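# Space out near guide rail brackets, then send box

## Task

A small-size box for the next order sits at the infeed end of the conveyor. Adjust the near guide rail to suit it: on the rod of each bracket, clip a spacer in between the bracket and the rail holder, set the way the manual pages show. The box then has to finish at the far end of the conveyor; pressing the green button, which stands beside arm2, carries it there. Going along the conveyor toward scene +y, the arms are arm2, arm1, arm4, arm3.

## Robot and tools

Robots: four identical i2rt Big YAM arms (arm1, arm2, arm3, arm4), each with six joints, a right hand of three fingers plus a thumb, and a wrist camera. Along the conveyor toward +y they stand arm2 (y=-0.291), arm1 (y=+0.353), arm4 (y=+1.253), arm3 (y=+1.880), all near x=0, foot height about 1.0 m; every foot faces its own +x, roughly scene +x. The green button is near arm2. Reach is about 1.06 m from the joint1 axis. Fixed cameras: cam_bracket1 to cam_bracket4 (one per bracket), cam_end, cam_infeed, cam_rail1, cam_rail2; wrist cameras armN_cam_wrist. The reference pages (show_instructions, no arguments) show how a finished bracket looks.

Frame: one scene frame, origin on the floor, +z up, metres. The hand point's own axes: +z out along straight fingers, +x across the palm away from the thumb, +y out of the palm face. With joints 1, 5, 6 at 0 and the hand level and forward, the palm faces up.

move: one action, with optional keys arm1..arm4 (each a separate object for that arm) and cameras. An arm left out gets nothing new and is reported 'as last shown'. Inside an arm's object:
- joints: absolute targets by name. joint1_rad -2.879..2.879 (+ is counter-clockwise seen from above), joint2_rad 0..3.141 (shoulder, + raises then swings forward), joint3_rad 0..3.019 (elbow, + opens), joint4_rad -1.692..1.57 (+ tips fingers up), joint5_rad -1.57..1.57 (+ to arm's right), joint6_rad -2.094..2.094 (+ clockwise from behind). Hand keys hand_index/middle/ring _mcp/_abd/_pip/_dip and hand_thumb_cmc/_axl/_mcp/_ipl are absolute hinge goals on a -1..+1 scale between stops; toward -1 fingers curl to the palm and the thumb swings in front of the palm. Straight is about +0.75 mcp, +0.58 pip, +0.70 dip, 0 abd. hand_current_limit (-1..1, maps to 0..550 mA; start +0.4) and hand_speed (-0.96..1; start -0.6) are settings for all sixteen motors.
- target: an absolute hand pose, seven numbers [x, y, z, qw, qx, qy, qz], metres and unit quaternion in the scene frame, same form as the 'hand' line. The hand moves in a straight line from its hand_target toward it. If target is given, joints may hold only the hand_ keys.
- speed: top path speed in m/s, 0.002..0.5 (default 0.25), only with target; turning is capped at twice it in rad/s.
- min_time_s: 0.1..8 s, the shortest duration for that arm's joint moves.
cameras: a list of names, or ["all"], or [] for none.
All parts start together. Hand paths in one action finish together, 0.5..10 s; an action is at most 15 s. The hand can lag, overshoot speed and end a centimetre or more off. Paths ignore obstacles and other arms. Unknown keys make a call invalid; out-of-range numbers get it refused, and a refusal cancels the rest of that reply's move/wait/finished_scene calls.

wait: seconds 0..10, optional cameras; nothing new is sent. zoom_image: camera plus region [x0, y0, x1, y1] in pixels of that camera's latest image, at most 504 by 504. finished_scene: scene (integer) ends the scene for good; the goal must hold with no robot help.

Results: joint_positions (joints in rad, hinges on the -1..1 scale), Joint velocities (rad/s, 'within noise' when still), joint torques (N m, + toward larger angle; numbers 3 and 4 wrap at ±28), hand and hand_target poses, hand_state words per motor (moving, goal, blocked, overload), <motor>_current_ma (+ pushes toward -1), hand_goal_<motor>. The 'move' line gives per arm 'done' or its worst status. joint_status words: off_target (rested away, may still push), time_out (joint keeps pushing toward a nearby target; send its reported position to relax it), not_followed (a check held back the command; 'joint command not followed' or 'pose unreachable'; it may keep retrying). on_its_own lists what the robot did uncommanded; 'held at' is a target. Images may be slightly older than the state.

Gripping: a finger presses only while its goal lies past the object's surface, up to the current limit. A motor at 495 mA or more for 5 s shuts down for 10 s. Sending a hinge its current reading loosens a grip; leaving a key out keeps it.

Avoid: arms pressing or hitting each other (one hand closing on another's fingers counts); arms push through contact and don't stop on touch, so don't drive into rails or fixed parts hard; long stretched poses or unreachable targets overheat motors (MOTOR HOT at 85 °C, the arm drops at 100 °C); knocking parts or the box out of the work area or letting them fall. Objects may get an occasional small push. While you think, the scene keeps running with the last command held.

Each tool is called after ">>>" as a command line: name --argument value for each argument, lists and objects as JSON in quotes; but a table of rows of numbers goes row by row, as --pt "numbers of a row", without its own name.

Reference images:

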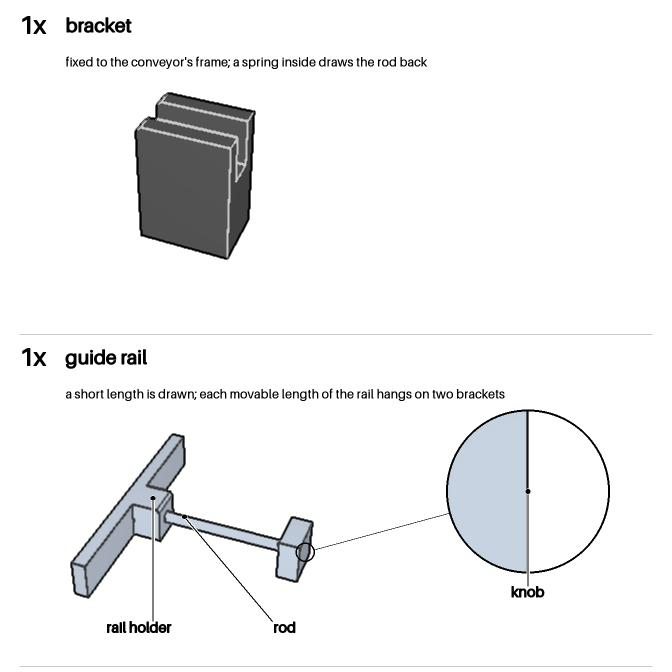

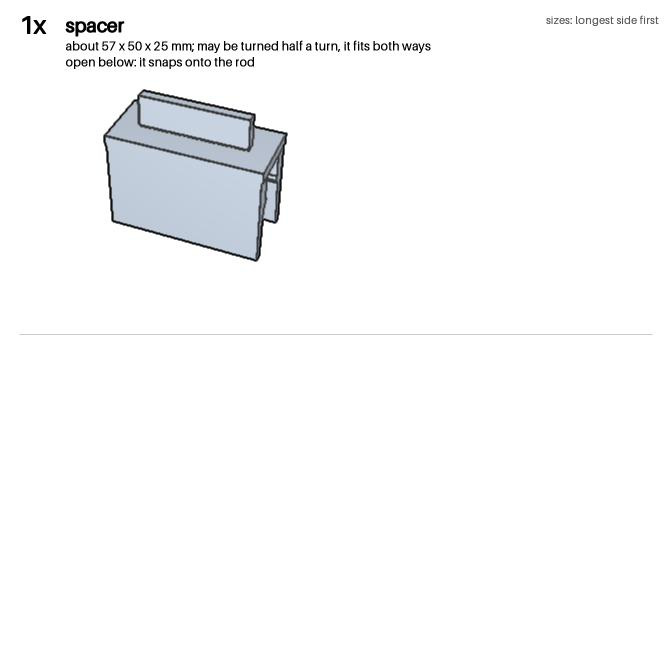

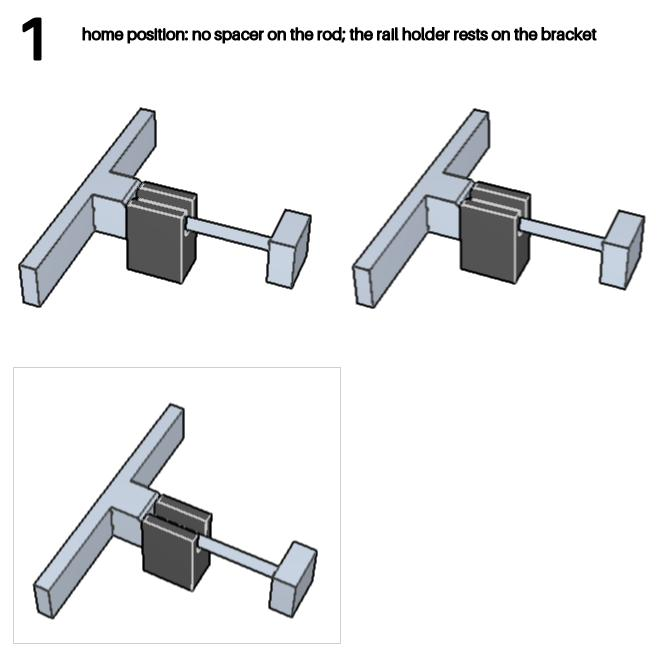

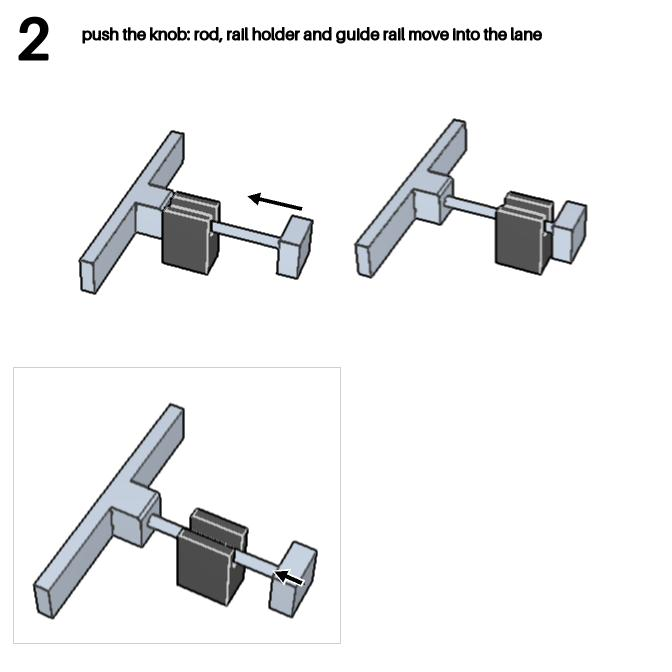

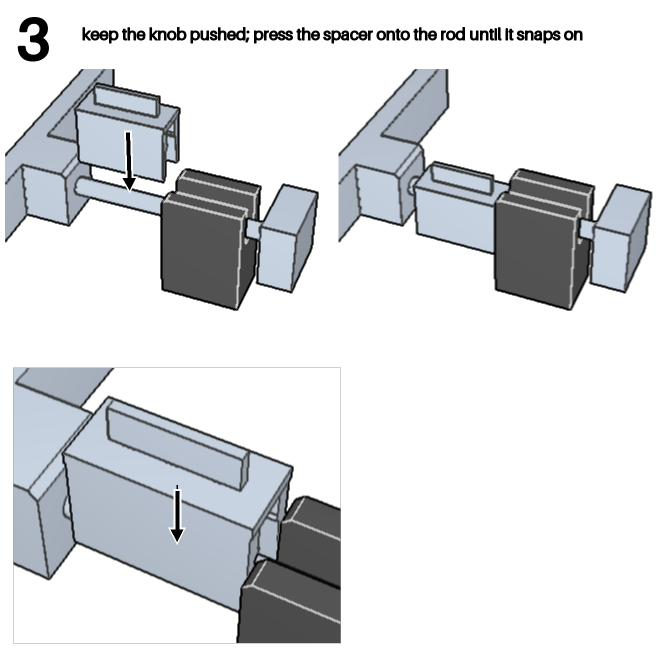

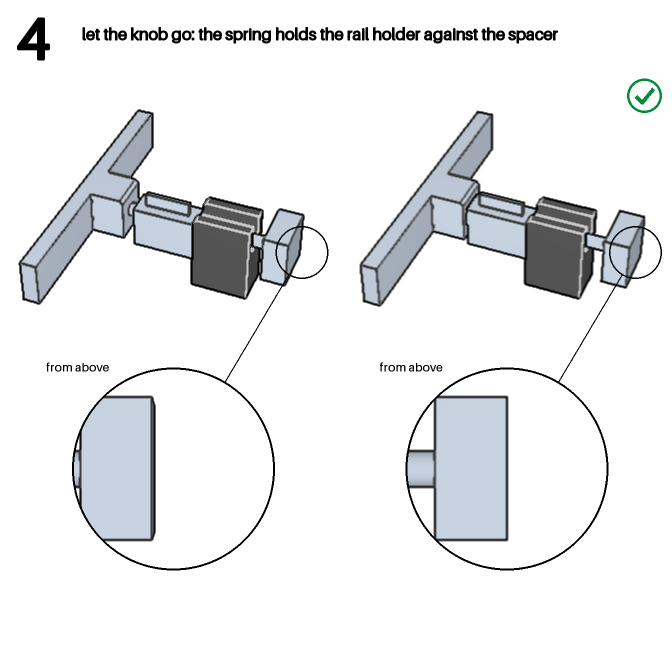

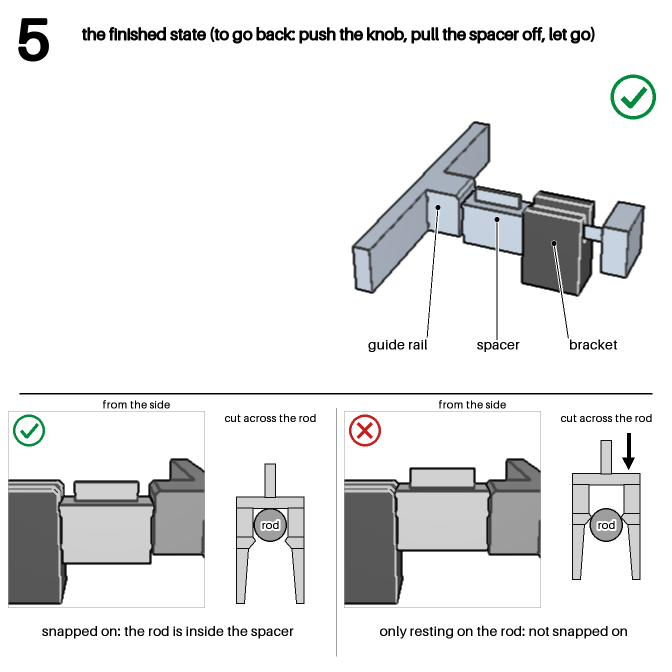

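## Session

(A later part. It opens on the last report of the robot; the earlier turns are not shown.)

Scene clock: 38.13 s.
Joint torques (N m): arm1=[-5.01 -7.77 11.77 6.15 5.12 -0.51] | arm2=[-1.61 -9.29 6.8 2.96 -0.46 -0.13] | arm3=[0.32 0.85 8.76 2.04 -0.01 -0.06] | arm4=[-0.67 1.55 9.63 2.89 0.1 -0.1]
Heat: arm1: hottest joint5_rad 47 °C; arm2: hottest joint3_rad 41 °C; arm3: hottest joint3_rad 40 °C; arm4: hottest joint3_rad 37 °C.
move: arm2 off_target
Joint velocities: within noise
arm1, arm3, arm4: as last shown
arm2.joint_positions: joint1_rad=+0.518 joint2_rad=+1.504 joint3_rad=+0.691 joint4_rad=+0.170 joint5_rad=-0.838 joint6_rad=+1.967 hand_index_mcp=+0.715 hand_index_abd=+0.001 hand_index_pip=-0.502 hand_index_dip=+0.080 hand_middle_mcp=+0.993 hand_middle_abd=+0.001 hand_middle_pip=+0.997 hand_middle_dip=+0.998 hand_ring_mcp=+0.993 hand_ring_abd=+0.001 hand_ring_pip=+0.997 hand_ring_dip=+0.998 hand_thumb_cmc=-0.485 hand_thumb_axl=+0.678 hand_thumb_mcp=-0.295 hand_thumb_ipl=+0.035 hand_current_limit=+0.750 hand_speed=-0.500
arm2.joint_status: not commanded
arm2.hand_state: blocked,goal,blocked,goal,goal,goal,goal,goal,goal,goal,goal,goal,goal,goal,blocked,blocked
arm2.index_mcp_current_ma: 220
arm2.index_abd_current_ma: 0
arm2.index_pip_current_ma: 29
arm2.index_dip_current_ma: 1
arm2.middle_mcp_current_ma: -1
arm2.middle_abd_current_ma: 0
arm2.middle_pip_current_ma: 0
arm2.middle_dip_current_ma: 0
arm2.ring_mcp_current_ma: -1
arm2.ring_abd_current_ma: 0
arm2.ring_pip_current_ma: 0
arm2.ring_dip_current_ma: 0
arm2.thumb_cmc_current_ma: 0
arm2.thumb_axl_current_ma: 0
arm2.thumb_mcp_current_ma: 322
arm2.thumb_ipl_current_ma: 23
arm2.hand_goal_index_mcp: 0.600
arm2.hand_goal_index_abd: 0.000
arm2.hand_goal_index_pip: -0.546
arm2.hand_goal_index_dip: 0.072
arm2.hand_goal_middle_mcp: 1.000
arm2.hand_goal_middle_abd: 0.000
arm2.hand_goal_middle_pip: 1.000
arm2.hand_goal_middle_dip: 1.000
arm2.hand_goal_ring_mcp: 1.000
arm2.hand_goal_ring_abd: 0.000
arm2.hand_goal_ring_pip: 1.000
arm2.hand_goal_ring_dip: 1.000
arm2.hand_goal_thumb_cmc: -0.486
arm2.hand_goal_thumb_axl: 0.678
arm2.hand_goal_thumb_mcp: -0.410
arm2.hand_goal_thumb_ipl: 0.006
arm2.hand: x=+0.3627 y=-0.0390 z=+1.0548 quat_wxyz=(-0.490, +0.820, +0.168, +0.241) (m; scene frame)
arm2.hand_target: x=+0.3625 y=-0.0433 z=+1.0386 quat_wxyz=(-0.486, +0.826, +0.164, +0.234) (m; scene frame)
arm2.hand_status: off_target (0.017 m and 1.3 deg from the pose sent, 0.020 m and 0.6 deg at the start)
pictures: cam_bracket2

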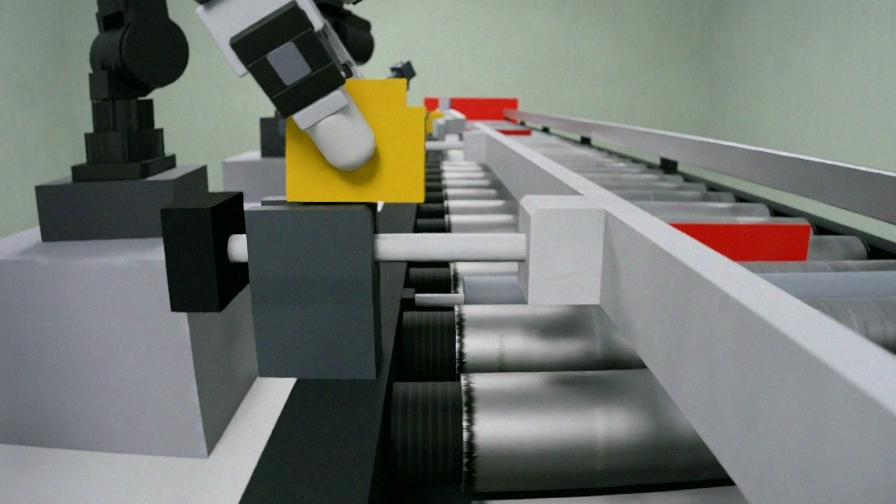

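>>> move --arm2 '{"target":[0.380,-0.043,1.098,0.4857,-0.8263,-0.1637,-0.2334],"speed":0.08}'

>>> move --arm2 '{"target":[0.416,-0.043,1.090,0.4857,-0.8263,-0.1637,-0.2334],"speed":0.08}' --cameras '["cam_bracket2"]'

>>> move --arm2 '{"target":[0.404,-0.043,1.068,0.4857,-0.8263,-0.1637,-0.2334],"speed":0.06}' --cameras '["cam_bracket2","cam_bracket1"]'

>>> zoom_image --camera "cam_bracket2" --region '[340, 80, 580, 280]'

Scene clock: 39.80 s.
Joint torques (N m): arm1=[-5.01 -7.77 11.79 6.12 5.12 -0.51] | arm2=[-1.44 -12.04 10.15 2.03 -0.72 -0.11] | arm3=[1.03 0.73 8.77 1.98 0.02 0.03] | arm4=[-0.44 1.44 9.63 2.85 0.1 -0.09]
Heat: arm1: hottest joint5_rad 49 °C; arm2: hottest joint3_rad 41 °C; arm3: hottest joint3_rad 40 °C; arm4: hottest joint3_rad 37 °C.
move: arm2 off_target
Joint velocities: within noise
arm1, arm3, arm4: as last shown
arm2.joint_positions: joint1_rad=+0.505 joint2_rad=+1.450 joint3_rad=+0.760 joint4_rad=-0.025 joint5_rad=-0.845 joint6_rad=+1.954 hand_index_mcp=+0.715 hand_index_abd=+0.001 hand_index_pip=-0.499 hand_index_dip=+0.088 hand_middle_mcp=+0.993 hand_middle_abd=+0.001 hand_middle_pip=+0.997 hand_middle_dip=+0.998 hand_ring_mcp=+0.993 hand_ring_abd=+0.001 hand_ring_pip=+0.997 hand_ring_dip=+0.998 hand_thumb_cmc=-0.487 hand_thumb_axl=+0.677 hand_thumb_mcp=-0.298 hand_thumb_ipl=+0.035 hand_current_limit=+0.750 hand_speed=-0.500
arm2.joint_status: not commanded
arm2.hand_state: blocked,goal,blocked,goal,goal,goal,goal,goal,goal,goal,goal,goal,goal,goal,blocked,blocked
arm2.index_mcp_current_ma: 220
arm2.index_abd_current_ma: 0
arm2.index_pip_current_ma: 33
arm2.index_dip_current_ma: 4
arm2.middle_mcp_current_ma: -1
arm2.middle_abd_current_ma: 0
arm2.middle_pip_current_ma: 0
arm2.middle_dip_current_ma: 0
arm2.ring_mcp_current_ma: -1
arm2.ring_abd_current_ma: 0
arm2.ring_pip_current_ma: 0
arm2.ring_dip_current_ma: 0
arm2.thumb_cmc_current_ma: 0
arm2.thumb_axl_current_ma: 0
arm2.thumb_mcp_current_ma: 308
arm2.thumb_ipl_current_ma: 23
arm2.hand_goal_index_mcp: 0.600
arm2.hand_goal_index_abd: 0.000
arm2.hand_goal_index_pip: -0.546
arm2.hand_goal_index_dip: 0.072
arm2.hand_goal_middle_mcp: 1.000
arm2.hand_goal_middle_abd: 0.000
arm2.hand_goal_middle_pip: 1.000
arm2.hand_goal_middle_dip: 1.000
arm2.hand_goal_ring_mcp: 1.000
arm2.hand_goal_ring_abd: 0.000
arm2.hand_goal_ring_pip: 1.000
arm2.hand_goal_ring_dip: 1.000
arm2.hand_goal_thumb_cmc: -0.486
arm2.hand_goal_thumb_axl: 0.678
arm2.hand_goal_thumb_mcp: -0.410
arm2.hand_goal_thumb_ipl: 0.006
arm2.hand: x=+0.3640 y=-0.0446 z=+1.0804 quat_wxyz=(-0.484, +0.833, +0.156, +0.216) (m; scene frame)
arm2.hand_target: x=+0.3794 y=-0.0433 z=+1.0983 quat_wxyz=(-0.486, +0.826, +0.164, +0.234) (m; scene frame)
arm2.hand_status: off_target (0.024 m and 2.3 deg from the pose sent, 0.047 m and 1.3 deg at the start)
pictures: none

Scene clock: 40.83 s.
Joint torques (N m): arm1=[-5.13 -7.82 11.81 6.15 5.12 -0.51] | arm2=[-1.2 -10.99 10.74 1.95 -0.75 -0.08] | arm3=[0.67 1.44 8.59 2.04 0.03 0] | arm4=[-0.5 1.49 9.61 2.89 0.1 -0.09]
Heat: arm1: hottest joint5_rad 49 °C; arm2: hottest joint3_rad 41 °C; arm3: hottest joint3_rad 40 °C; arm4: hottest joint3_rad 37 °C.
move: arm2 off_target
Joint velocities: within noise
arm1, arm3, arm4: as last shown
arm2.joint_positions: joint1_rad=+0.476 joint2_rad=+1.523 joint3_rad=+0.844 joint4_rad=-0.036 joint5_rad=-0.867 joint6_rad=+1.927 hand_index_mcp=+0.715 hand_index_abd=+0.001 hand_index_pip=-0.499 hand_index_dip=+0.088 hand_middle_mcp=+0.993 hand_middle_abd=+0.001 hand_middle_pip=+0.997 hand_middle_dip=+0.998 hand_ring_mcp=+0.993 hand_ring_abd=+0.001 hand_ring_pip=+0.997 hand_ring_dip=+0.998 hand_thumb_cmc=-0.487 hand_thumb_axl=+0.677 hand_thumb_mcp=-0.298 hand_thumb_ipl=+0.035 hand_current_limit=+0.750 hand_speed=-0.500
arm2.joint_status: not commanded
arm2.hand_state: blocked,goal,blocked,goal,goal,goal,goal,goal,goal,goal,goal,goal,goal,goal,blocked,blocked
arm2.index_mcp_current_ma: 220
arm2.index_abd_current_ma: 0
arm2.index_pip_current_ma: 33
arm2.index_dip_current_ma: 4
arm2.middle_mcp_current_ma: -1
arm2.middle_abd_current_ma: 0
arm2.middle_pip_current_ma: 0
arm2.middle_dip_current_ma: 0
arm2.ring_mcp_current_ma: -1
arm2.ring_abd_current_ma: 0
arm2.ring_pip_current_ma: 0
arm2.ring_dip_current_ma: 0
arm2.thumb_cmc_current_ma: 0
arm2.thumb_axl_current_ma: 0
arm2.thumb_mcp_current_ma: 308
arm2.thumb_ipl_current_ma: 23
arm2.hand_goal_index_mcp: 0.600
arm2.hand_goal_index_abd: 0.000
arm2.hand_goal_index_pip: -0.546
arm2.hand_goal_index_dip: 0.072
arm2.hand_goal_middle_mcp: 1.000
arm2.hand_goal_middle_abd: 0.000
arm2.hand_goal_middle_pip: 1.000
arm2.hand_goal_middle_dip: 1.000
arm2.hand_goal_ring_mcp: 1.000
arm2.hand_goal_ring_abd: 0.000
arm2.hand_goal_ring_pip: 1.000
arm2.hand_goal_ring_dip: 1.000
arm2.hand_goal_thumb_cmc: -0.486
arm2.hand_goal_thumb_axl: 0.678
arm2.hand_goal_thumb_mcp: -0.410
arm2.hand_goal_thumb_ipl: 0.006
arm2.hand: x=+0.3997 y=-0.0447 z=+1.0831 quat_wxyz=(-0.486, +0.829, +0.159, +0.225) (m; scene frame)
arm2.hand_target: x=+0.4155 y=-0.0433 z=+1.0903 quat_wxyz=(-0.486, +0.826, +0.164, +0.234) (m; scene frame)
arm2.hand_status: off_target (0.018 m and 1.1 deg from the pose sent, 0.053 m and 2.3 deg at the start)
pictures: cam_bracket2

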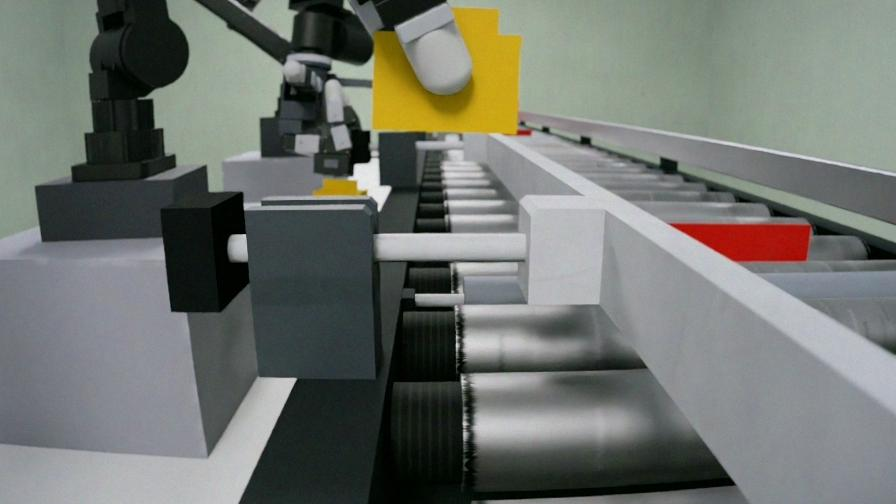

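Scene clock: 41.87 s.
Joint torques (N m): arm1=[-5.01 -7.77 11.77 6.12 5.12 -0.51] | arm2=[0.26 -10.75 7.5 3.02 -0.47 -0.01] | arm3=[0.44 0.73 8.62 2.17 0.05 -0.08] | arm4=[-0.44 1.55 9.61 2.86 0.1 -0.09]
Heat: arm1: hottest joint5_rad 50 °C; arm2: hottest joint3_rad 41 °C; arm3: hottest joint3_rad 40 °C; arm4: hottest joint3_rad 37 °C.
move: arm2 done
Joint velocities: within noise
arm1: as last shown
arm2.joint_positions: joint1_rad=+0.476 joint2_rad=+1.536 joint3_rad=+0.829 joint4_rad=+0.019 joint5_rad=-0.866 joint6_rad=+1.927 hand_index_mcp=+0.715 hand_index_abd=+0.001 hand_index_pip=-0.499 hand_index_dip=+0.088 hand_middle_mcp=+0.993 hand_middle_abd=+0.001 hand_middle_pip=+0.997 hand_middle_dip=+0.998 hand_ring_mcp=+0.993 hand_ring_abd=+0.001 hand_ring_pip=+0.997 hand_ring_dip=+0.998 hand_thumb_cmc=-0.487 hand_thumb_axl=+0.677 hand_thumb_mcp=-0.298 hand_thumb_ipl=+0.035 hand_current_limit=+0.750 hand_speed=-0.500
arm2.joint_status: not commanded
arm2.hand_state: blocked,goal,blocked,goal,goal,goal,goal,goal,goal,goal,goal,goal,goal,goal,blocked,blocked
arm2.index_mcp_current_ma: 220
arm2.index_abd_current_ma: 0
arm2.index_pip_current_ma: 33
arm2.index_dip_current_ma: 4
arm2.middle_mcp_current_ma: -1
arm2.middle_abd_current_ma: 0
arm2.middle_pip_current_ma: 0
arm2.middle_dip_current_ma: 0
arm2.ring_mcp_current_ma: -1
arm2.ring_abd_current_ma: 0
arm2.ring_pip_current_ma: 0
arm2.ring_dip_current_ma: 0
arm2.thumb_cmc_current_ma: 0
arm2.thumb_axl_current_ma: 0
arm2.thumb_mcp_current_ma: 308
arm2.thumb_ipl_current_ma: 23
arm2.hand_goal_index_mcp: 0.600
arm2.hand_goal_index_abd: 0.000
arm2.hand_goal_index_pip: -0.546
arm2.hand_goal_index_dip: 0.072
arm2.hand_goal_middle_mcp: 1.000
arm2.hand_goal_middle_abd: 0.000
arm2.hand_goal_middle_pip: 1.000
arm2.hand_goal_middle_dip: 1.000
arm2.hand_goal_ring_mcp: 1.000
arm2.hand_goal_ring_abd: 0.000
arm2.hand_goal_ring_pip: 1.000
arm2.hand_goal_ring_dip: 1.000
arm2.hand_goal_thumb_cmc: -0.486
arm2.hand_goal_thumb_axl: 0.678
arm2.hand_goal_thumb_mcp: -0.410
arm2.hand_goal_thumb_ipl: 0.006
arm2.hand: x=+0.4028 y=-0.0438 z=+1.0779 quat_wxyz=(-0.487, +0.824, +0.165, +0.236) (m; scene frame)
arm2.hand_target: x=+0.4037 y=-0.0432 z=+1.0680 quat_wxyz=(-0.486, +0.826, +0.164, +0.233) (m; scene frame)
arm2.hand_status: done (0.010 m and 0.4 deg from the pose sent, 0.016 m and 1.1 deg at the start)
arm3.joint_positions: joint1_rad=-0.066 joint2_rad=+0.623 joint3_rad=+1.407 joint4_rad=-1.267 joint5_rad=-0.036 joint6_rad=+1.128 hand_index_mcp=+0.754 hand_index_abd=+0.001 hand_index_pip=+0.577 hand_index_dip=+0.696 hand_middle_mcp=+0.754 hand_middle_abd=+0.001 hand_middle_pip=+0.577 hand_middle_dip=+0.696 hand_ring_mcp=+0.754 hand_ring_abd=+0.001 hand_ring_pip=+0.577 hand_ring_dip=+0.696 hand_thumb_cmc=+0.714 hand_thumb_axl=+0.677 hand_thumb_mcp=+0.226 hand_thumb_ipl=+0.168 hand_current_limit=+0.400 hand_speed=-0.600
arm3.joint_status: not commanded
arm3.hand_state: goal,goal,goal,goal,goal,goal,goal,goal,goal,goal,goal,goal,goal,goal,goal,goal
arm3.index_mcp_current_ma: 0
arm3.index_abd_current_ma: 0
arm3.index_pip_current_ma: 1
arm3.index_dip_current_ma: 0
arm3.middle_mcp_current_ma: 0
arm3.middle_abd_current_ma: 1
arm3.middle_pip_current_ma: 1
arm3.middle_dip_current_ma: 0
arm3.ring_mcp_current_ma: 0
arm3.ring_abd_current_ma: 0
arm3.ring_pip_current_ma: 1
arm3.ring_dip_current_ma: 0
arm3.thumb_cmc_current_ma: 0
arm3.thumb_axl_current_ma: -1
arm3.thumb_mcp_current_ma: 0
arm3.thumb_ipl_current_ma: 0
arm3.hand_goal_index_mcp: 0.754
arm3.hand_goal_index_abd: 0.000
arm3.hand_goal_index_pip: 0.576
arm3.hand_goal_index_dip: 0.696
arm3.hand_goal_middle_mcp: 0.754
arm3.hand_goal_middle_abd: 0.000
arm3.hand_goal_middle_pip: 0.576
arm3.hand_goal_middle_dip: 0.696
arm3.hand_goal_ring_mcp: 0.754
arm3.hand_goal_ring_abd: 0.000
arm3.hand_goal_ring_pip: 0.576
arm3.hand_goal_ring_dip: 0.696
arm3.hand_goal_thumb_cmc: 0.714
arm3.hand_goal_thumb_axl: 0.678
arm3.hand_goal_thumb_mcp: 0.226
arm3.hand_goal_thumb_ipl: 0.168
arm3.hand: x=+0.1674 y=+1.7468 z=+1.5789 quat_wxyz=(+0.148, +0.846, +0.109, +0.500) (m; scene frame)
arm3.hand_target: x=+0.1644 y=+1.7474 z=+1.5900 quat_wxyz=(+0.152, +0.840, +0.109, +0.510) (m; scene frame)
arm3.hand_status: not commanded
arm4.joint_positions: joint1_rad=+0.036 joint2_rad=+0.636 joint3_rad=+1.438 joint4_rad=-1.159 joint5_rad=-0.065 joint6_rad=+1.072 hand_index_mcp=+0.755 hand_index_abd=+0.001 hand_index_pip=+0.577 hand_index_dip=+0.696 hand_middle_mcp=+0.755 hand_middle_abd=+0.001 hand_middle_pip=+0.577 hand_middle_dip=+0.696 hand_ring_mcp=+0.755 hand_ring_abd=+0.001 hand_ring_pip=+0.577 hand_ring_dip=+0.696 hand_thumb_cmc=+0.715 hand_thumb_axl=+0.677 hand_thumb_mcp=+0.226 hand_thumb_ipl=+0.168 hand_current_limit=+0.400 hand_speed=-0.600
arm4.joint_status: not commanded
arm4.hand_state: goal,goal,goal,goal,goal,goal,goal,goal,goal,goal,goal,goal,goal,goal,goal,goal
arm4.index_mcp_current_ma: 2
arm4.index_abd_current_ma: 1
arm4.index_pip_current_ma: 1
arm4.index_dip_current_ma: 0
arm4.middle_mcp_current_ma: 2
arm4.middle_abd_current_ma: 0
arm4.middle_pip_current_ma: 1
arm4.middle_dip_current_ma: 0
arm4.ring_mcp_current_ma: 2
arm4.ring_abd_current_ma: 1
arm4.ring_pip_current_ma: 1
arm4.ring_dip_current_ma: 0
arm4.thumb_cmc_current_ma: 2
arm4.thumb_axl_current_ma: -1
arm4.thumb_mcp_current_ma: 0
arm4.thumb_ipl_current_ma: 0
arm4.hand_goal_index_mcp: 0.754
arm4.hand_goal_index_abd: 0.000
arm4.hand_goal_index_pip: 0.576
arm4.hand_goal_index_dip: 0.696
arm4.hand_goal_middle_mcp: 0.754
arm4.hand_goal_middle_abd: 0.000
arm4.hand_goal_middle_pip: 0.576
arm4.hand_goal_middle_dip: 0.696
arm4.hand_goal_ring_mcp: 0.754
arm4.hand_goal_ring_abd: 0.000
arm4.hand_goal_ring_pip: 0.576
arm4.hand_goal_ring_dip: 0.696
arm4.hand_goal_thumb_cmc: 0.714
arm4.hand_goal_thumb_axl: 0.678
arm4.hand_goal_thumb_mcp: 0.226
arm4.hand_goal_thumb_ipl: 0.168
arm4.hand: x=+0.3151 y=+1.2167 z=+1.6294 quat_wxyz=(+0.081, +0.779, +0.272, +0.559) (m; scene frame)
arm4.hand_target: x=+0.3107 y=+1.2162 z=+1.6444 quat_wxyz=(+0.084, +0.770, +0.270, +0.572) (m; scene frame)
arm4.hand_status: not commanded
pictures: cam_bracket1, cam_bracket2

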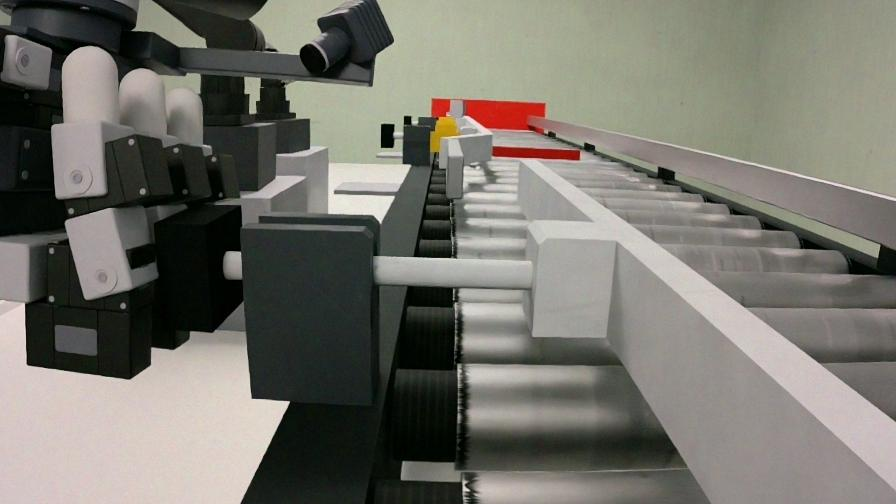

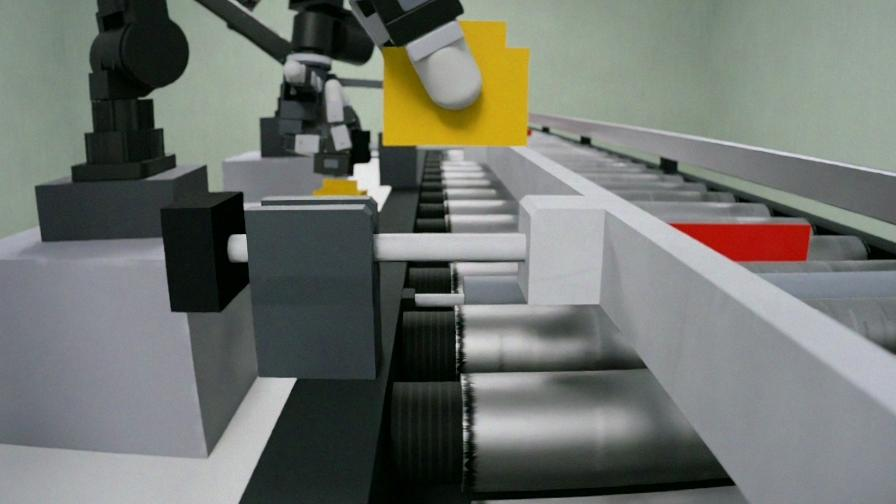

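Scaled by 2.100 from the camera's 896x504 image, which has a finer 1280x720 frame.

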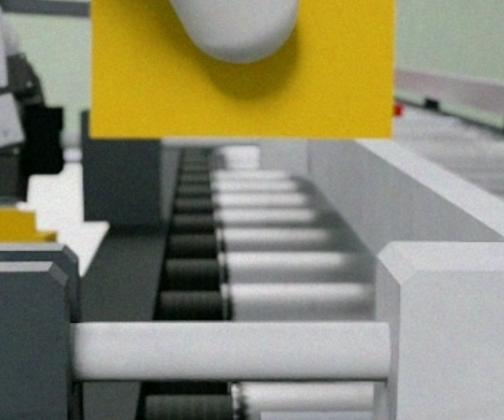

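>>> move --arm2 '{"target":[0.400,-0.0445,1.040,0.4857,-0.8263,-0.1637,-0.2334],"speed":0.06}' --cameras '["cam_bracket2"]'

>>> zoom_image --camera "cam_bracket2" --region '[340, 100, 580, 300]'

Scene clock: 43.17 s.
Joint torques (N m): arm1=[-5.01 -7.82 11.79 6.12 5.12 -0.51] | arm2=[-0.5 -11.28 7.06 3.28 -0.48 -0.07] | arm3=[0.26 1.03 8.7 2.19 -0.02 -0.01] | arm4=[-0.62 1.44 9.59 2.85 0.1 -0.08]
Heat: arm1: hottest joint5_rad 51 °C; arm2: hottest joint3_rad 41 °C; arm3: hottest joint3_rad 40 °C; arm4: hottest joint3_rad 37 °C.
move: arm2 done
Joint velocities: within noise
arm1, arm3, arm4: as last shown
arm2.joint_positions: joint1_rad=+0.476 joint2_rad=+1.592 joint3_rad=+0.791 joint4_rad=+0.107 joint5_rad=-0.866 joint6_rad=+1.927 hand_index_mcp=+0.715 hand_index_abd=+0.001 hand_index_pip=-0.499 hand_index_dip=+0.088 hand_middle_mcp=+0.993 hand_middle_abd=+0.001 hand_middle_pip=+0.997 hand_middle_dip=+0.998 hand_ring_mcp=+0.993 hand_ring_abd=+0.001 hand_ring_pip=+0.997 hand_ring_dip=+0.998 hand_thumb_cmc=-0.487 hand_thumb_axl=+0.677 hand_thumb_mcp=-0.298 hand_thumb_ipl=+0.035 hand_current_limit=+0.750 hand_speed=-0.500
arm2.joint_status: not commanded
arm2.hand_state: blocked,goal,blocked,goal,goal,goal,goal,goal,goal,goal,goal,goal,goal,goal,blocked,blocked
arm2.index_mcp_current_ma: 220
arm2.index_abd_current_ma: 0
arm2.index_pip_current_ma: 33
arm2.index_dip_current_ma: 4
arm2.middle_mcp_current_ma: -1
arm2.middle_abd_current_ma: 0
arm2.middle_pip_current_ma: 0
arm2.middle_dip_current_ma: 0
arm2.ring_mcp_current_ma: -1
arm2.ring_abd_current_ma: 0
arm2.ring_pip_current_ma: 0
arm2.ring_dip_current_ma: 0
arm2.thumb_cmc_current_ma: 0
arm2.thumb_axl_current_ma: 0
arm2.thumb_mcp_current_ma: 308
arm2.thumb_ipl_current_ma: 23
arm2.hand_goal_index_mcp: 0.600
arm2.hand_goal_index_abd: 0.000
arm2.hand_goal_index_pip: -0.546
arm2.hand_goal_index_dip: 0.072
arm2.hand_goal_middle_mcp: 1.000
arm2.hand_goal_middle_abd: 0.000
arm2.hand_goal_middle_pip: 1.000
arm2.hand_goal_middle_dip: 1.000
arm2.hand_goal_ring_mcp: 1.000
arm2.hand_goal_ring_abd: 0.000
arm2.hand_goal_ring_pip: 1.000
arm2.hand_goal_ring_dip: 1.000
arm2.hand_goal_thumb_cmc: -0.486
arm2.hand_goal_thumb_axl: 0.678
arm2.hand_goal_thumb_mcp: -0.410
arm2.hand_goal_thumb_ipl: 0.006
arm2.hand: x=+0.3987 y=-0.0451 z=+1.0475 quat_wxyz=(-0.487, +0.825, +0.164, +0.234) (m; scene frame)
arm2.hand_target: x=+0.3999 y=-0.0446 z=+1.0401 quat_wxyz=(-0.486, +0.826, +0.164, +0.233) (m; scene frame)
arm2.hand_status: done (0.008 m and 0.2 deg from the pose sent, 0.038 m and 0.4 deg at the start)
pictures: cam_bracket2

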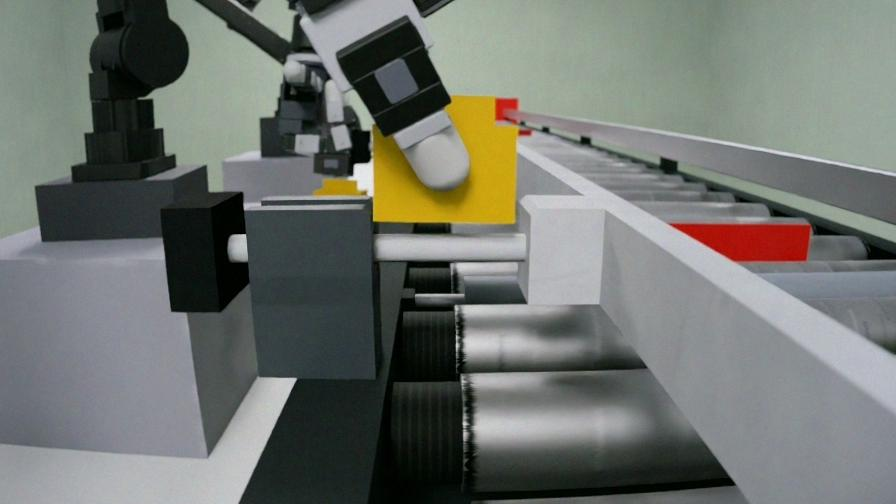

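Scaled by 2.100 from the camera's 896x504 image, which has a finer 1280x720 frame.

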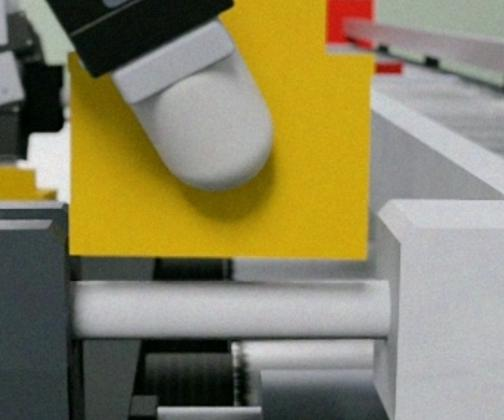

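>>> move --arm2 '{"target":[0.408,-0.0445,1.050,0.4857,-0.8263,-0.1637,-0.2334],"speed":0.06}'

>>> move --arm2 '{"target":[0.404,-0.0445,1.034,0.4857,-0.8263,-0.1637,-0.2334],"speed":0.06}' --cameras '["cam_bracket2"]'

>>> zoom_image --camera "cam_bracket2" --region '[340, 100, 580, 300]'

Scene clock: 44.30 s.
Joint torques (N m): arm1=[-5.07 -7.77 11.79 6.13 5.12 -0.52] | arm2=[-0.91 -12.51 9.26 1.89 -0.72 -0.09] | arm3=[0.38 -0.26 8.88 2.13 0.05 0] | arm4=[-0.56 1.49 9.61 2.85 0.09 -0.09]
Heat: arm1: hottest joint5_rad 52 °C; arm2: hottest joint3_rad 41 °C; arm3: hottest joint3_rad 40 °C; arm4: hottest joint3_rad 37 °C.
move: arm2 off_target
Joint velocities: within noise
arm1, arm3, arm4: as last shown
arm2.joint_positions: joint1_rad=+0.476 joint2_rad=+1.592 joint3_rad=+0.791 joint4_rad=+0.094 joint5_rad=-0.866 joint6_rad=+1.925 hand_index_mcp=+0.715 hand_index_abd=+0.001 hand_index_pip=-0.499 hand_index_dip=+0.089 hand_middle_mcp=+0.993 hand_middle_abd=+0.001 hand_middle_pip=+0.997 hand_middle_dip=+0.998 hand_ring_mcp=+0.993 hand_ring_abd=+0.001 hand_ring_pip=+0.997 hand_ring_dip=+0.998 hand_thumb_cmc=-0.489 hand_thumb_axl=+0.675 hand_thumb_mcp=-0.298 hand_thumb_ipl=+0.035 hand_current_limit=+0.750 hand_speed=-0.500
arm2.joint_status: not commanded
arm2.hand_state: blocked,goal,blocked,goal,goal,goal,goal,goal,goal,goal,goal,goal,goal,goal,blocked,blocked
arm2.index_mcp_current_ma: 220
arm2.index_abd_current_ma: 0
arm2.index_pip_current_ma: 34
arm2.index_dip_current_ma: 4
arm2.middle_mcp_current_ma: -1
arm2.middle_abd_current_ma: 0
arm2.middle_pip_current_ma: 0
arm2.middle_dip_current_ma: 0
arm2.ring_mcp_current_ma: -1
arm2.ring_abd_current_ma: 0
arm2.ring_pip_current_ma: 0
arm2.ring_dip_current_ma: 0
arm2.thumb_cmc_current_ma: 0
arm2.thumb_axl_current_ma: 0
arm2.thumb_mcp_current_ma: 306
arm2.thumb_ipl_current_ma: 23
arm2.hand_goal_index_mcp: 0.600
arm2.hand_goal_index_abd: 0.000
arm2.hand_goal_index_pip: -0.546
arm2.hand_goal_index_dip: 0.072
arm2.hand_goal_middle_mcp: 1.000
arm2.hand_goal_middle_abd: 0.000
arm2.hand_goal_middle_pip: 1.000
arm2.hand_goal_middle_dip: 1.000
arm2.hand_goal_ring_mcp: 1.000
arm2.hand_goal_ring_abd: 0.000
arm2.hand_goal_ring_pip: 1.000
arm2.hand_goal_ring_dip: 1.000
arm2.hand_goal_thumb_cmc: -0.486
arm2.hand_goal_thumb_axl: 0.678
arm2.hand_goal_thumb_mcp: -0.410
arm2.hand_goal_thumb_ipl: 0.006
arm2.hand: x=+0.3964 y=-0.0459 z=+1.0455 quat_wxyz=(-0.486, +0.828, +0.162, +0.229) (m; scene frame)
arm2.hand_target: x=+0.4078 y=-0.0447 z=+1.0502 quat_wxyz=(-0.486, +0.826, +0.164, +0.234) (m; scene frame)
arm2.hand_status: off_target (0.012 m and 0.6 deg from the pose sent, 0.010 m and 0.2 deg at the start)
pictures: none

Scene clock: 45.27 s.
Joint torques (N m): arm1=[-5.01 -7.71 11.79 6.12 5.12 -0.51] | arm2=[-0.91 -10.87 7.38 3.18 -0.57 -0.02] | arm3=[1.08 0.26 8.91 2.1 0.05 -0.03] | arm4=[-0.44 1.44 9.59 2.85 0.08 -0.09]
Heat: arm1: hottest joint5_rad 52 °C; arm2: hottest joint3_rad 41 °C; arm3: hottest joint3_rad 40 °C; arm4: hottest joint3_rad 38 °C.
move: arm2 done
Joint velocities: within noise
arm1.joint_positions: joint1_rad=+0.767 joint2_rad=+1.397 joint3_rad=+0.629 joint4_rad=-0.924 joint5_rad=+0.030 joint6_rad=+0.878 hand_index_mcp=-0.495 hand_index_abd=-0.049 hand_index_pip=-0.996 hand_index_dip=+0.838 hand_middle_mcp=-0.489 hand_middle_abd=+0.017 hand_middle_pip=-0.995 hand_middle_dip=+0.838 hand_ring_mcp=-0.468 hand_ring_abd=+0.001 hand_ring_pip=-0.998 hand_ring_dip=+0.837 hand_thumb_cmc=+0.715 hand_thumb_axl=+0.677 hand_thumb_mcp=+0.223 hand_thumb_ipl=+0.168 hand_current_limit=+0.750 hand_speed=-0.500
arm1.joint_status: not commanded
arm1.hand_state: goal,blocked,goal,goal,goal,goal,goal,goal,goal,goal,goal,goal,goal,goal,goal,goal
arm1.index_mcp_current_ma: -41
arm1.index_abd_current_ma: -123
arm1.index_pip_current_ma: 5
arm1.index_dip_current_ma: -3
arm1.middle_mcp_current_ma: -22
arm1.middle_abd_current_ma: 32
arm1.middle_pip_current_ma: 8
arm1.middle_dip_current_ma: -3
arm1.ring_mcp_current_ma: 21
arm1.ring_abd_current_ma: 1
arm1.ring_pip_current_ma: 2
arm1.ring_dip_current_ma: -4
arm1.thumb_cmc_current_ma: 1
arm1.thumb_axl_current_ma: -1
arm1.thumb_mcp_current_ma: -5
arm1.thumb_ipl_current_ma: 0
arm1.hand_goal_index_mcp: -0.478
arm1.hand_goal_index_abd: 0.000
arm1.hand_goal_index_pip: -1.000
arm1.hand_goal_index_dip: 0.840
arm1.hand_goal_middle_mcp: -0.478
arm1.hand_goal_middle_abd: 0.000
arm1.hand_goal_middle_pip: -1.000
arm1.hand_goal_middle_dip: 0.840
arm1.hand_goal_ring_mcp: -0.478
arm1.hand_goal_ring_abd: 0.000
arm1.hand_goal_ring_pip: -1.000
arm1.hand_goal_ring_dip: 0.840
arm1.hand_goal_thumb_cmc: 0.714
arm1.hand_goal_thumb_axl: 0.678
arm1.hand_goal_thumb_mcp: 0.226
arm1.hand_goal_thumb_ipl: 0.168
arm1.hand: x=+0.2849 y=+0.5346 z=+0.9821 quat_wxyz=(+0.021, +0.703, +0.709, -0.059) (m; scene frame)
arm1.hand_target: x=+0.3595 y=+0.5633 z=+1.0229 quat_wxyz=(+0.067, +0.710, +0.699, +0.056) (m; scene frame)
arm1.hand_status: not commanded
arm2.joint_positions: joint1_rad=+0.476 joint2_rad=+1.609 joint3_rad=+0.791 joint4_rad=+0.121 joint5_rad=-0.866 joint6_rad=+1.925 hand_index_mcp=+0.715 hand_index_abd=+0.001 hand_index_pip=-0.499 hand_index_dip=+0.089 hand_middle_mcp=+0.993 hand_middle_abd=+0.001 hand_middle_pip=+0.997 hand_middle_dip=+0.998 hand_ring_mcp=+0.993 hand_ring_abd=+0.001 hand_ring_pip=+0.997 hand_ring_dip=+0.998 hand_thumb_cmc=-0.489 hand_thumb_axl=+0.675 hand_thumb_mcp=-0.298 hand_thumb_ipl=+0.035 hand_current_limit=+0.750 hand_speed=-0.500
arm2.joint_status: not commanded
arm2.hand_state: blocked,goal,blocked,goal,goal,goal,goal,goal,goal,goal,goal,goal,goal,goal,blocked,blocked
arm2.index_mcp_current_ma: 220
arm2.index_abd_current_ma: 0
arm2.index_pip_current_ma: 34
arm2.index_dip_current_ma: 4
arm2.middle_mcp_current_ma: -1
arm2.middle_abd_current_ma: 0
arm2.middle_pip_current_ma: 0
arm2.middle_dip_current_ma: 0
arm2.ring_mcp_current_ma: -1
arm2.ring_abd_current_ma: 0
arm2.ring_pip_current_ma: 0
arm2.ring_dip_current_ma: 0
arm2.thumb_cmc_current_ma: 0
arm2.thumb_axl_current_ma: 0
arm2.thumb_mcp_current_ma: 306
arm2.thumb_ipl_current_ma: 23
arm2.hand_goal_index_mcp: 0.600
arm2.hand_goal_index_abd: 0.000
arm2.hand_goal_index_pip: -0.546
arm2.hand_goal_index_dip: 0.072
arm2.hand_goal_middle_mcp: 1.000
arm2.hand_goal_middle_abd: 0.000
arm2.hand_goal_middle_pip: 1.000
arm2.hand_goal_middle_dip: 1.000
arm2.hand_goal_ring_mcp: 1.000
arm2.hand_goal_ring_abd: 0.000
arm2.hand_goal_ring_pip: 1.000
arm2.hand_goal_ring_dip: 1.000
arm2.hand_goal_thumb_cmc: -0.486
arm2.hand_goal_thumb_axl: 0.678
arm2.hand_goal_thumb_mcp: -0.410
arm2.hand_goal_thumb_ipl: 0.006
arm2.hand: x=+0.3998 y=-0.0448 z=+1.0409 quat_wxyz=(-0.487, +0.826, +0.164, +0.233) (m; scene frame)
arm2.hand_target: x=+0.4039 y=-0.0446 z=+1.0342 quat_wxyz=(-0.486, +0.826, +0.164, +0.234) (m; scene frame)
arm2.hand_status: done (0.008 m and 0.1 deg from the pose sent, 0.014 m and 0.6 deg at the start)
arm3, arm4: as last shown
pictures: cam_bracket2

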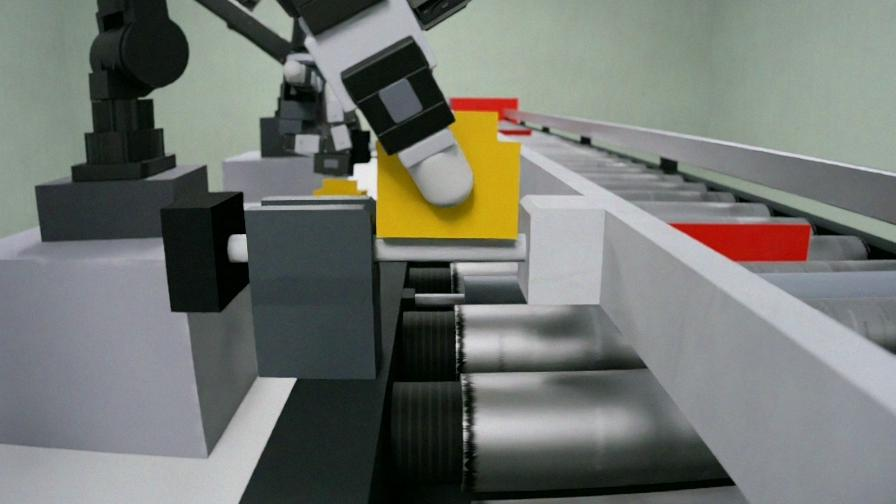

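Scaled by 2.100 from the camera's 896x504 image, which has a finer 1280x720 frame.

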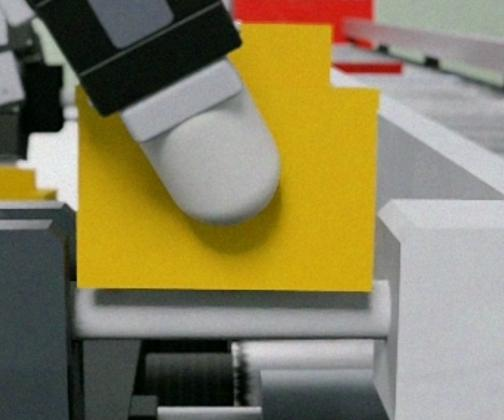

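>>> move --arm2 '{"target":[0.408,-0.0445,1.018,0.4857,-0.8263,-0.1637,-0.2334],"speed":0.06}' --cameras '["cam_bracket2"]'

>>> move --arm2 '{"target":[0.408,-0.0445,1.006,0.4857,-0.8263,-0.1637,-0.2334],"speed":0.05}' --cameras '["cam_bracket2"]'

>>> zoom_image --camera "cam_bracket2" --region '[340, 120, 580, 320]'

Scene clock: 46.33 s.
Joint torques (N m): arm1=[-5.07 -7.77 11.79 6.11 5.12 -0.52] | arm2=[-0.5 -11.28 7.49 3.02 -0.68 -0.09] | arm3=[0.5 0.62 8.75 2.22 0.05 0.02] | arm4=[-0.5 1.38 9.59 2.85 0.1 -0.08]
Heat: arm1: hottest joint5_rad 53 °C; arm2: hottest joint3_rad 41 °C; arm3: hottest joint3_rad 40 °C; arm4: hottest joint3_rad 38 °C.
move: arm2 done
Joint velocities: within noise
arm1, arm3, arm4: as last shown
arm2.joint_positions: joint1_rad=+0.476 joint2_rad=+1.657 joint3_rad=+0.791 joint4_rad=+0.163 joint5_rad=-0.866 joint6_rad=+1.925 hand_index_mcp=+0.715 hand_index_abd=+0.001 hand_index_pip=-0.499 hand_index_dip=+0.089 hand_middle_mcp=+0.993 hand_middle_abd=+0.001 hand_middle_pip=+0.997 hand_middle_dip=+0.998 hand_ring_mcp=+0.993 hand_ring_abd=+0.001 hand_ring_pip=+0.997 hand_ring_dip=+0.998 hand_thumb_cmc=-0.489 hand_thumb_axl=+0.675 hand_thumb_mcp=-0.298 hand_thumb_ipl=+0.035 hand_current_limit=+0.750 hand_speed=-0.500
arm2.joint_status: not commanded
arm2.hand_state: blocked,goal,blocked,goal,goal,goal,goal,goal,goal,goal,goal,goal,goal,goal,blocked,blocked
arm2.index_mcp_current_ma: 220
arm2.index_abd_current_ma: 0
arm2.index_pip_current_ma: 34
arm2.index_dip_current_ma: 4
arm2.middle_mcp_current_ma: -1
arm2.middle_abd_current_ma: 0
arm2.middle_pip_current_ma: 0
arm2.middle_dip_current_ma: 0
arm2.ring_mcp_current_ma: -1
arm2.ring_abd_current_ma: 0
arm2.ring_pip_current_ma: 0
arm2.ring_dip_current_ma: 0
arm2.thumb_cmc_current_ma: 0
arm2.thumb_axl_current_ma: 0
arm2.thumb_mcp_current_ma: 306
arm2.thumb_ipl_current_ma: 23
arm2.hand_goal_index_mcp: 0.600
arm2.hand_goal_index_abd: 0.000
arm2.hand_goal_index_pip: -0.546
arm2.hand_goal_index_dip: 0.072
arm2.hand_goal_middle_mcp: 1.000
arm2.hand_goal_middle_abd: 0.000
arm2.hand_goal_middle_pip: 1.000
arm2.hand_goal_middle_dip: 1.000
arm2.hand_goal_ring_mcp: 1.000
arm2.hand_goal_ring_abd: 0.000
arm2.hand_goal_ring_pip: 1.000
arm2.hand_goal_ring_dip: 1.000
arm2.hand_goal_thumb_cmc: -0.486
arm2.hand_goal_thumb_axl: 0.678
arm2.hand_goal_thumb_mcp: -0.410
arm2.hand_goal_thumb_ipl: 0.006
arm2.hand: x=+0.4028 y=-0.0438 z=+1.0236 quat_wxyz=(-0.486, +0.827, +0.163, +0.231) (m; scene frame)
arm2.hand_target: x=+0.4078 y=-0.0446 z=+1.0180 quat_wxyz=(-0.486, +0.826, +0.164, +0.233) (m; scene frame)
arm2.hand_status: done (0.008 m and 0.3 deg from the pose sent, 0.024 m and 0.1 deg at the start)
pictures: cam_bracket2

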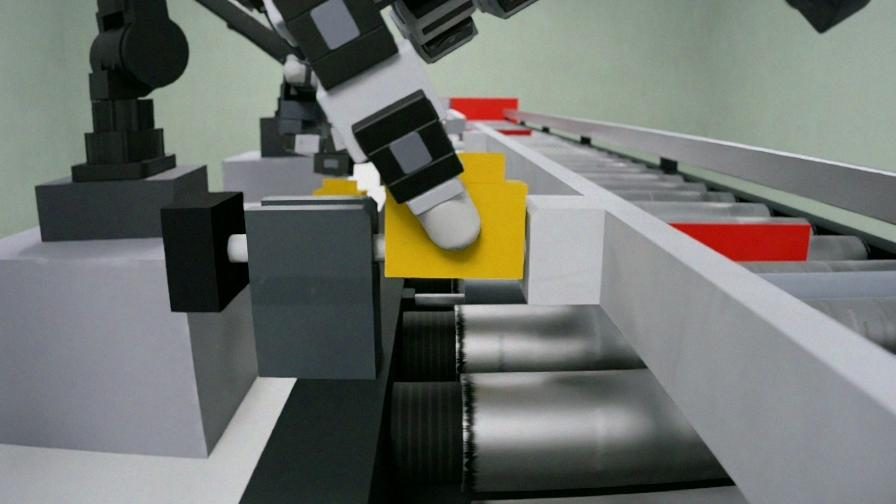

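Scene clock: 47.30 s.
Joint torques (N m): arm1=[-5.07 -7.88 11.79 6.12 5.12 -0.51] | arm2=[-0.85 -11.05 6.74 3.55 -0.53 -0.16] | arm3=[-0.09 0.97 8.73 2.09 0.05 -0.03] | arm4=[-0.56 1.49 9.62 2.86 0.11 -0.08]
Heat: arm1: hottest joint5_rad 53 °C; arm2: hottest joint3_rad 41 °C; arm3: hottest joint3_rad 40 °C; arm4: hottest joint3_rad 38 °C.
move: arm2 done
Joint velocities: within noise
arm1, arm3, arm4: as last shown
arm2.joint_positions: joint1_rad=+0.476 joint2_rad=+1.683 joint3_rad=+0.791 joint4_rad=+0.193 joint5_rad=-0.869 joint6_rad=+1.925 hand_index_mcp=+0.715 hand_index_abd=+0.001 hand_index_pip=-0.499 hand_index_dip=+0.089 hand_middle_mcp=+0.993 hand_middle_abd=+0.001 hand_middle_pip=+0.997 hand_middle_dip=+0.998 hand_ring_mcp=+0.993 hand_ring_abd=+0.001 hand_ring_pip=+0.997 hand_ring_dip=+0.998 hand_thumb_cmc=-0.489 hand_thumb_axl=+0.675 hand_thumb_mcp=-0.298 hand_thumb_ipl=+0.035 hand_current_limit=+0.750 hand_speed=-0.500
arm2.joint_status: not commanded
arm2.hand_state: blocked,goal,blocked,goal,goal,goal,goal,goal,goal,goal,goal,goal,goal,goal,blocked,blocked
arm2.index_mcp_current_ma: 220
arm2.index_abd_current_ma: 0
arm2.index_pip_current_ma: 34
arm2.index_dip_current_ma: 4
arm2.middle_mcp_current_ma: -1
arm2.middle_abd_current_ma: 0
arm2.middle_pip_current_ma: 0
arm2.middle_dip_current_ma: 0
arm2.ring_mcp_current_ma: -1
arm2.ring_abd_current_ma: 0
arm2.ring_pip_current_ma: 0
arm2.ring_dip_current_ma: 0
arm2.thumb_cmc_current_ma: 0
arm2.thumb_axl_current_ma: 0
arm2.thumb_mcp_current_ma: 306
arm2.thumb_ipl_current_ma: 23
arm2.hand_goal_index_mcp: 0.600
arm2.hand_goal_index_abd: 0.000
arm2.hand_goal_index_pip: -0.546
arm2.hand_goal_index_dip: 0.072
arm2.hand_goal_middle_mcp: 1.000
arm2.hand_goal_middle_abd: 0.000
arm2.hand_goal_middle_pip: 1.000
arm2.hand_goal_middle_dip: 1.000
arm2.hand_goal_ring_mcp: 1.000
arm2.hand_goal_ring_abd: 0.000
arm2.hand_goal_ring_pip: 1.000
arm2.hand_goal_ring_dip: 1.000
arm2.hand_goal_thumb_cmc: -0.486
arm2.hand_goal_thumb_axl: 0.678
arm2.hand_goal_thumb_mcp: -0.410
arm2.hand_goal_thumb_ipl: 0.006
arm2.hand: x=+0.4051 y=-0.0426 z=+1.0155 quat_wxyz=(-0.487, +0.826, +0.164, +0.232) (m; scene frame)
arm2.hand_target: x=+0.4078 y=-0.0447 z=+1.0063 quat_wxyz=(-0.486, +0.826, +0.164, +0.233) (m; scene frame)
arm2.hand_status: done (0.010 m and 0.3 deg from the pose sent, 0.018 m and 0.3 deg at the start)
pictures: cam_bracket2

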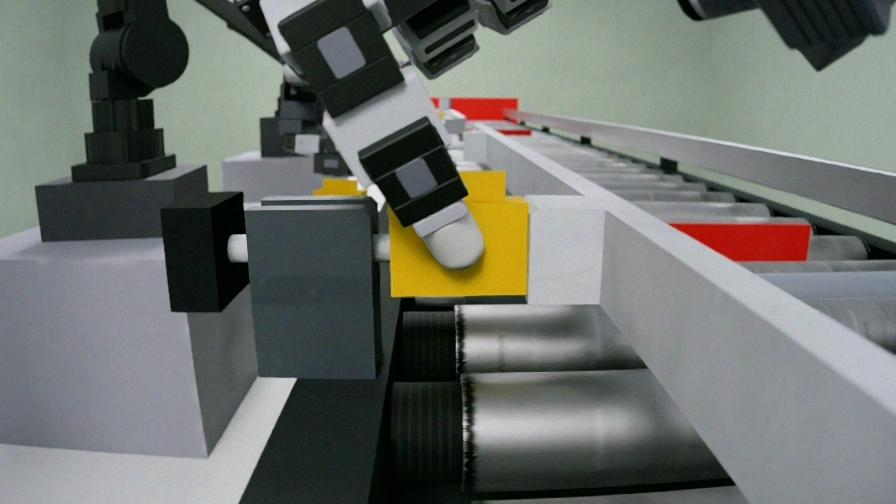

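Scaled by 2.100 from the camera's 896x504 image, which has a finer 1280x720 frame.

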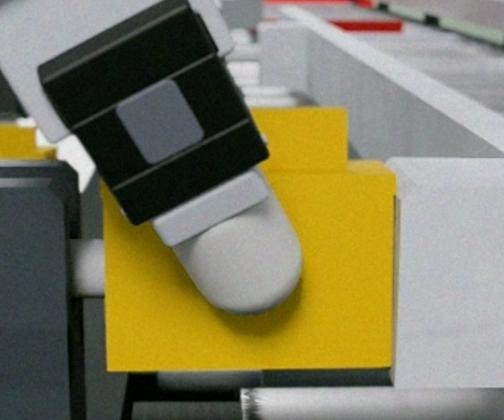

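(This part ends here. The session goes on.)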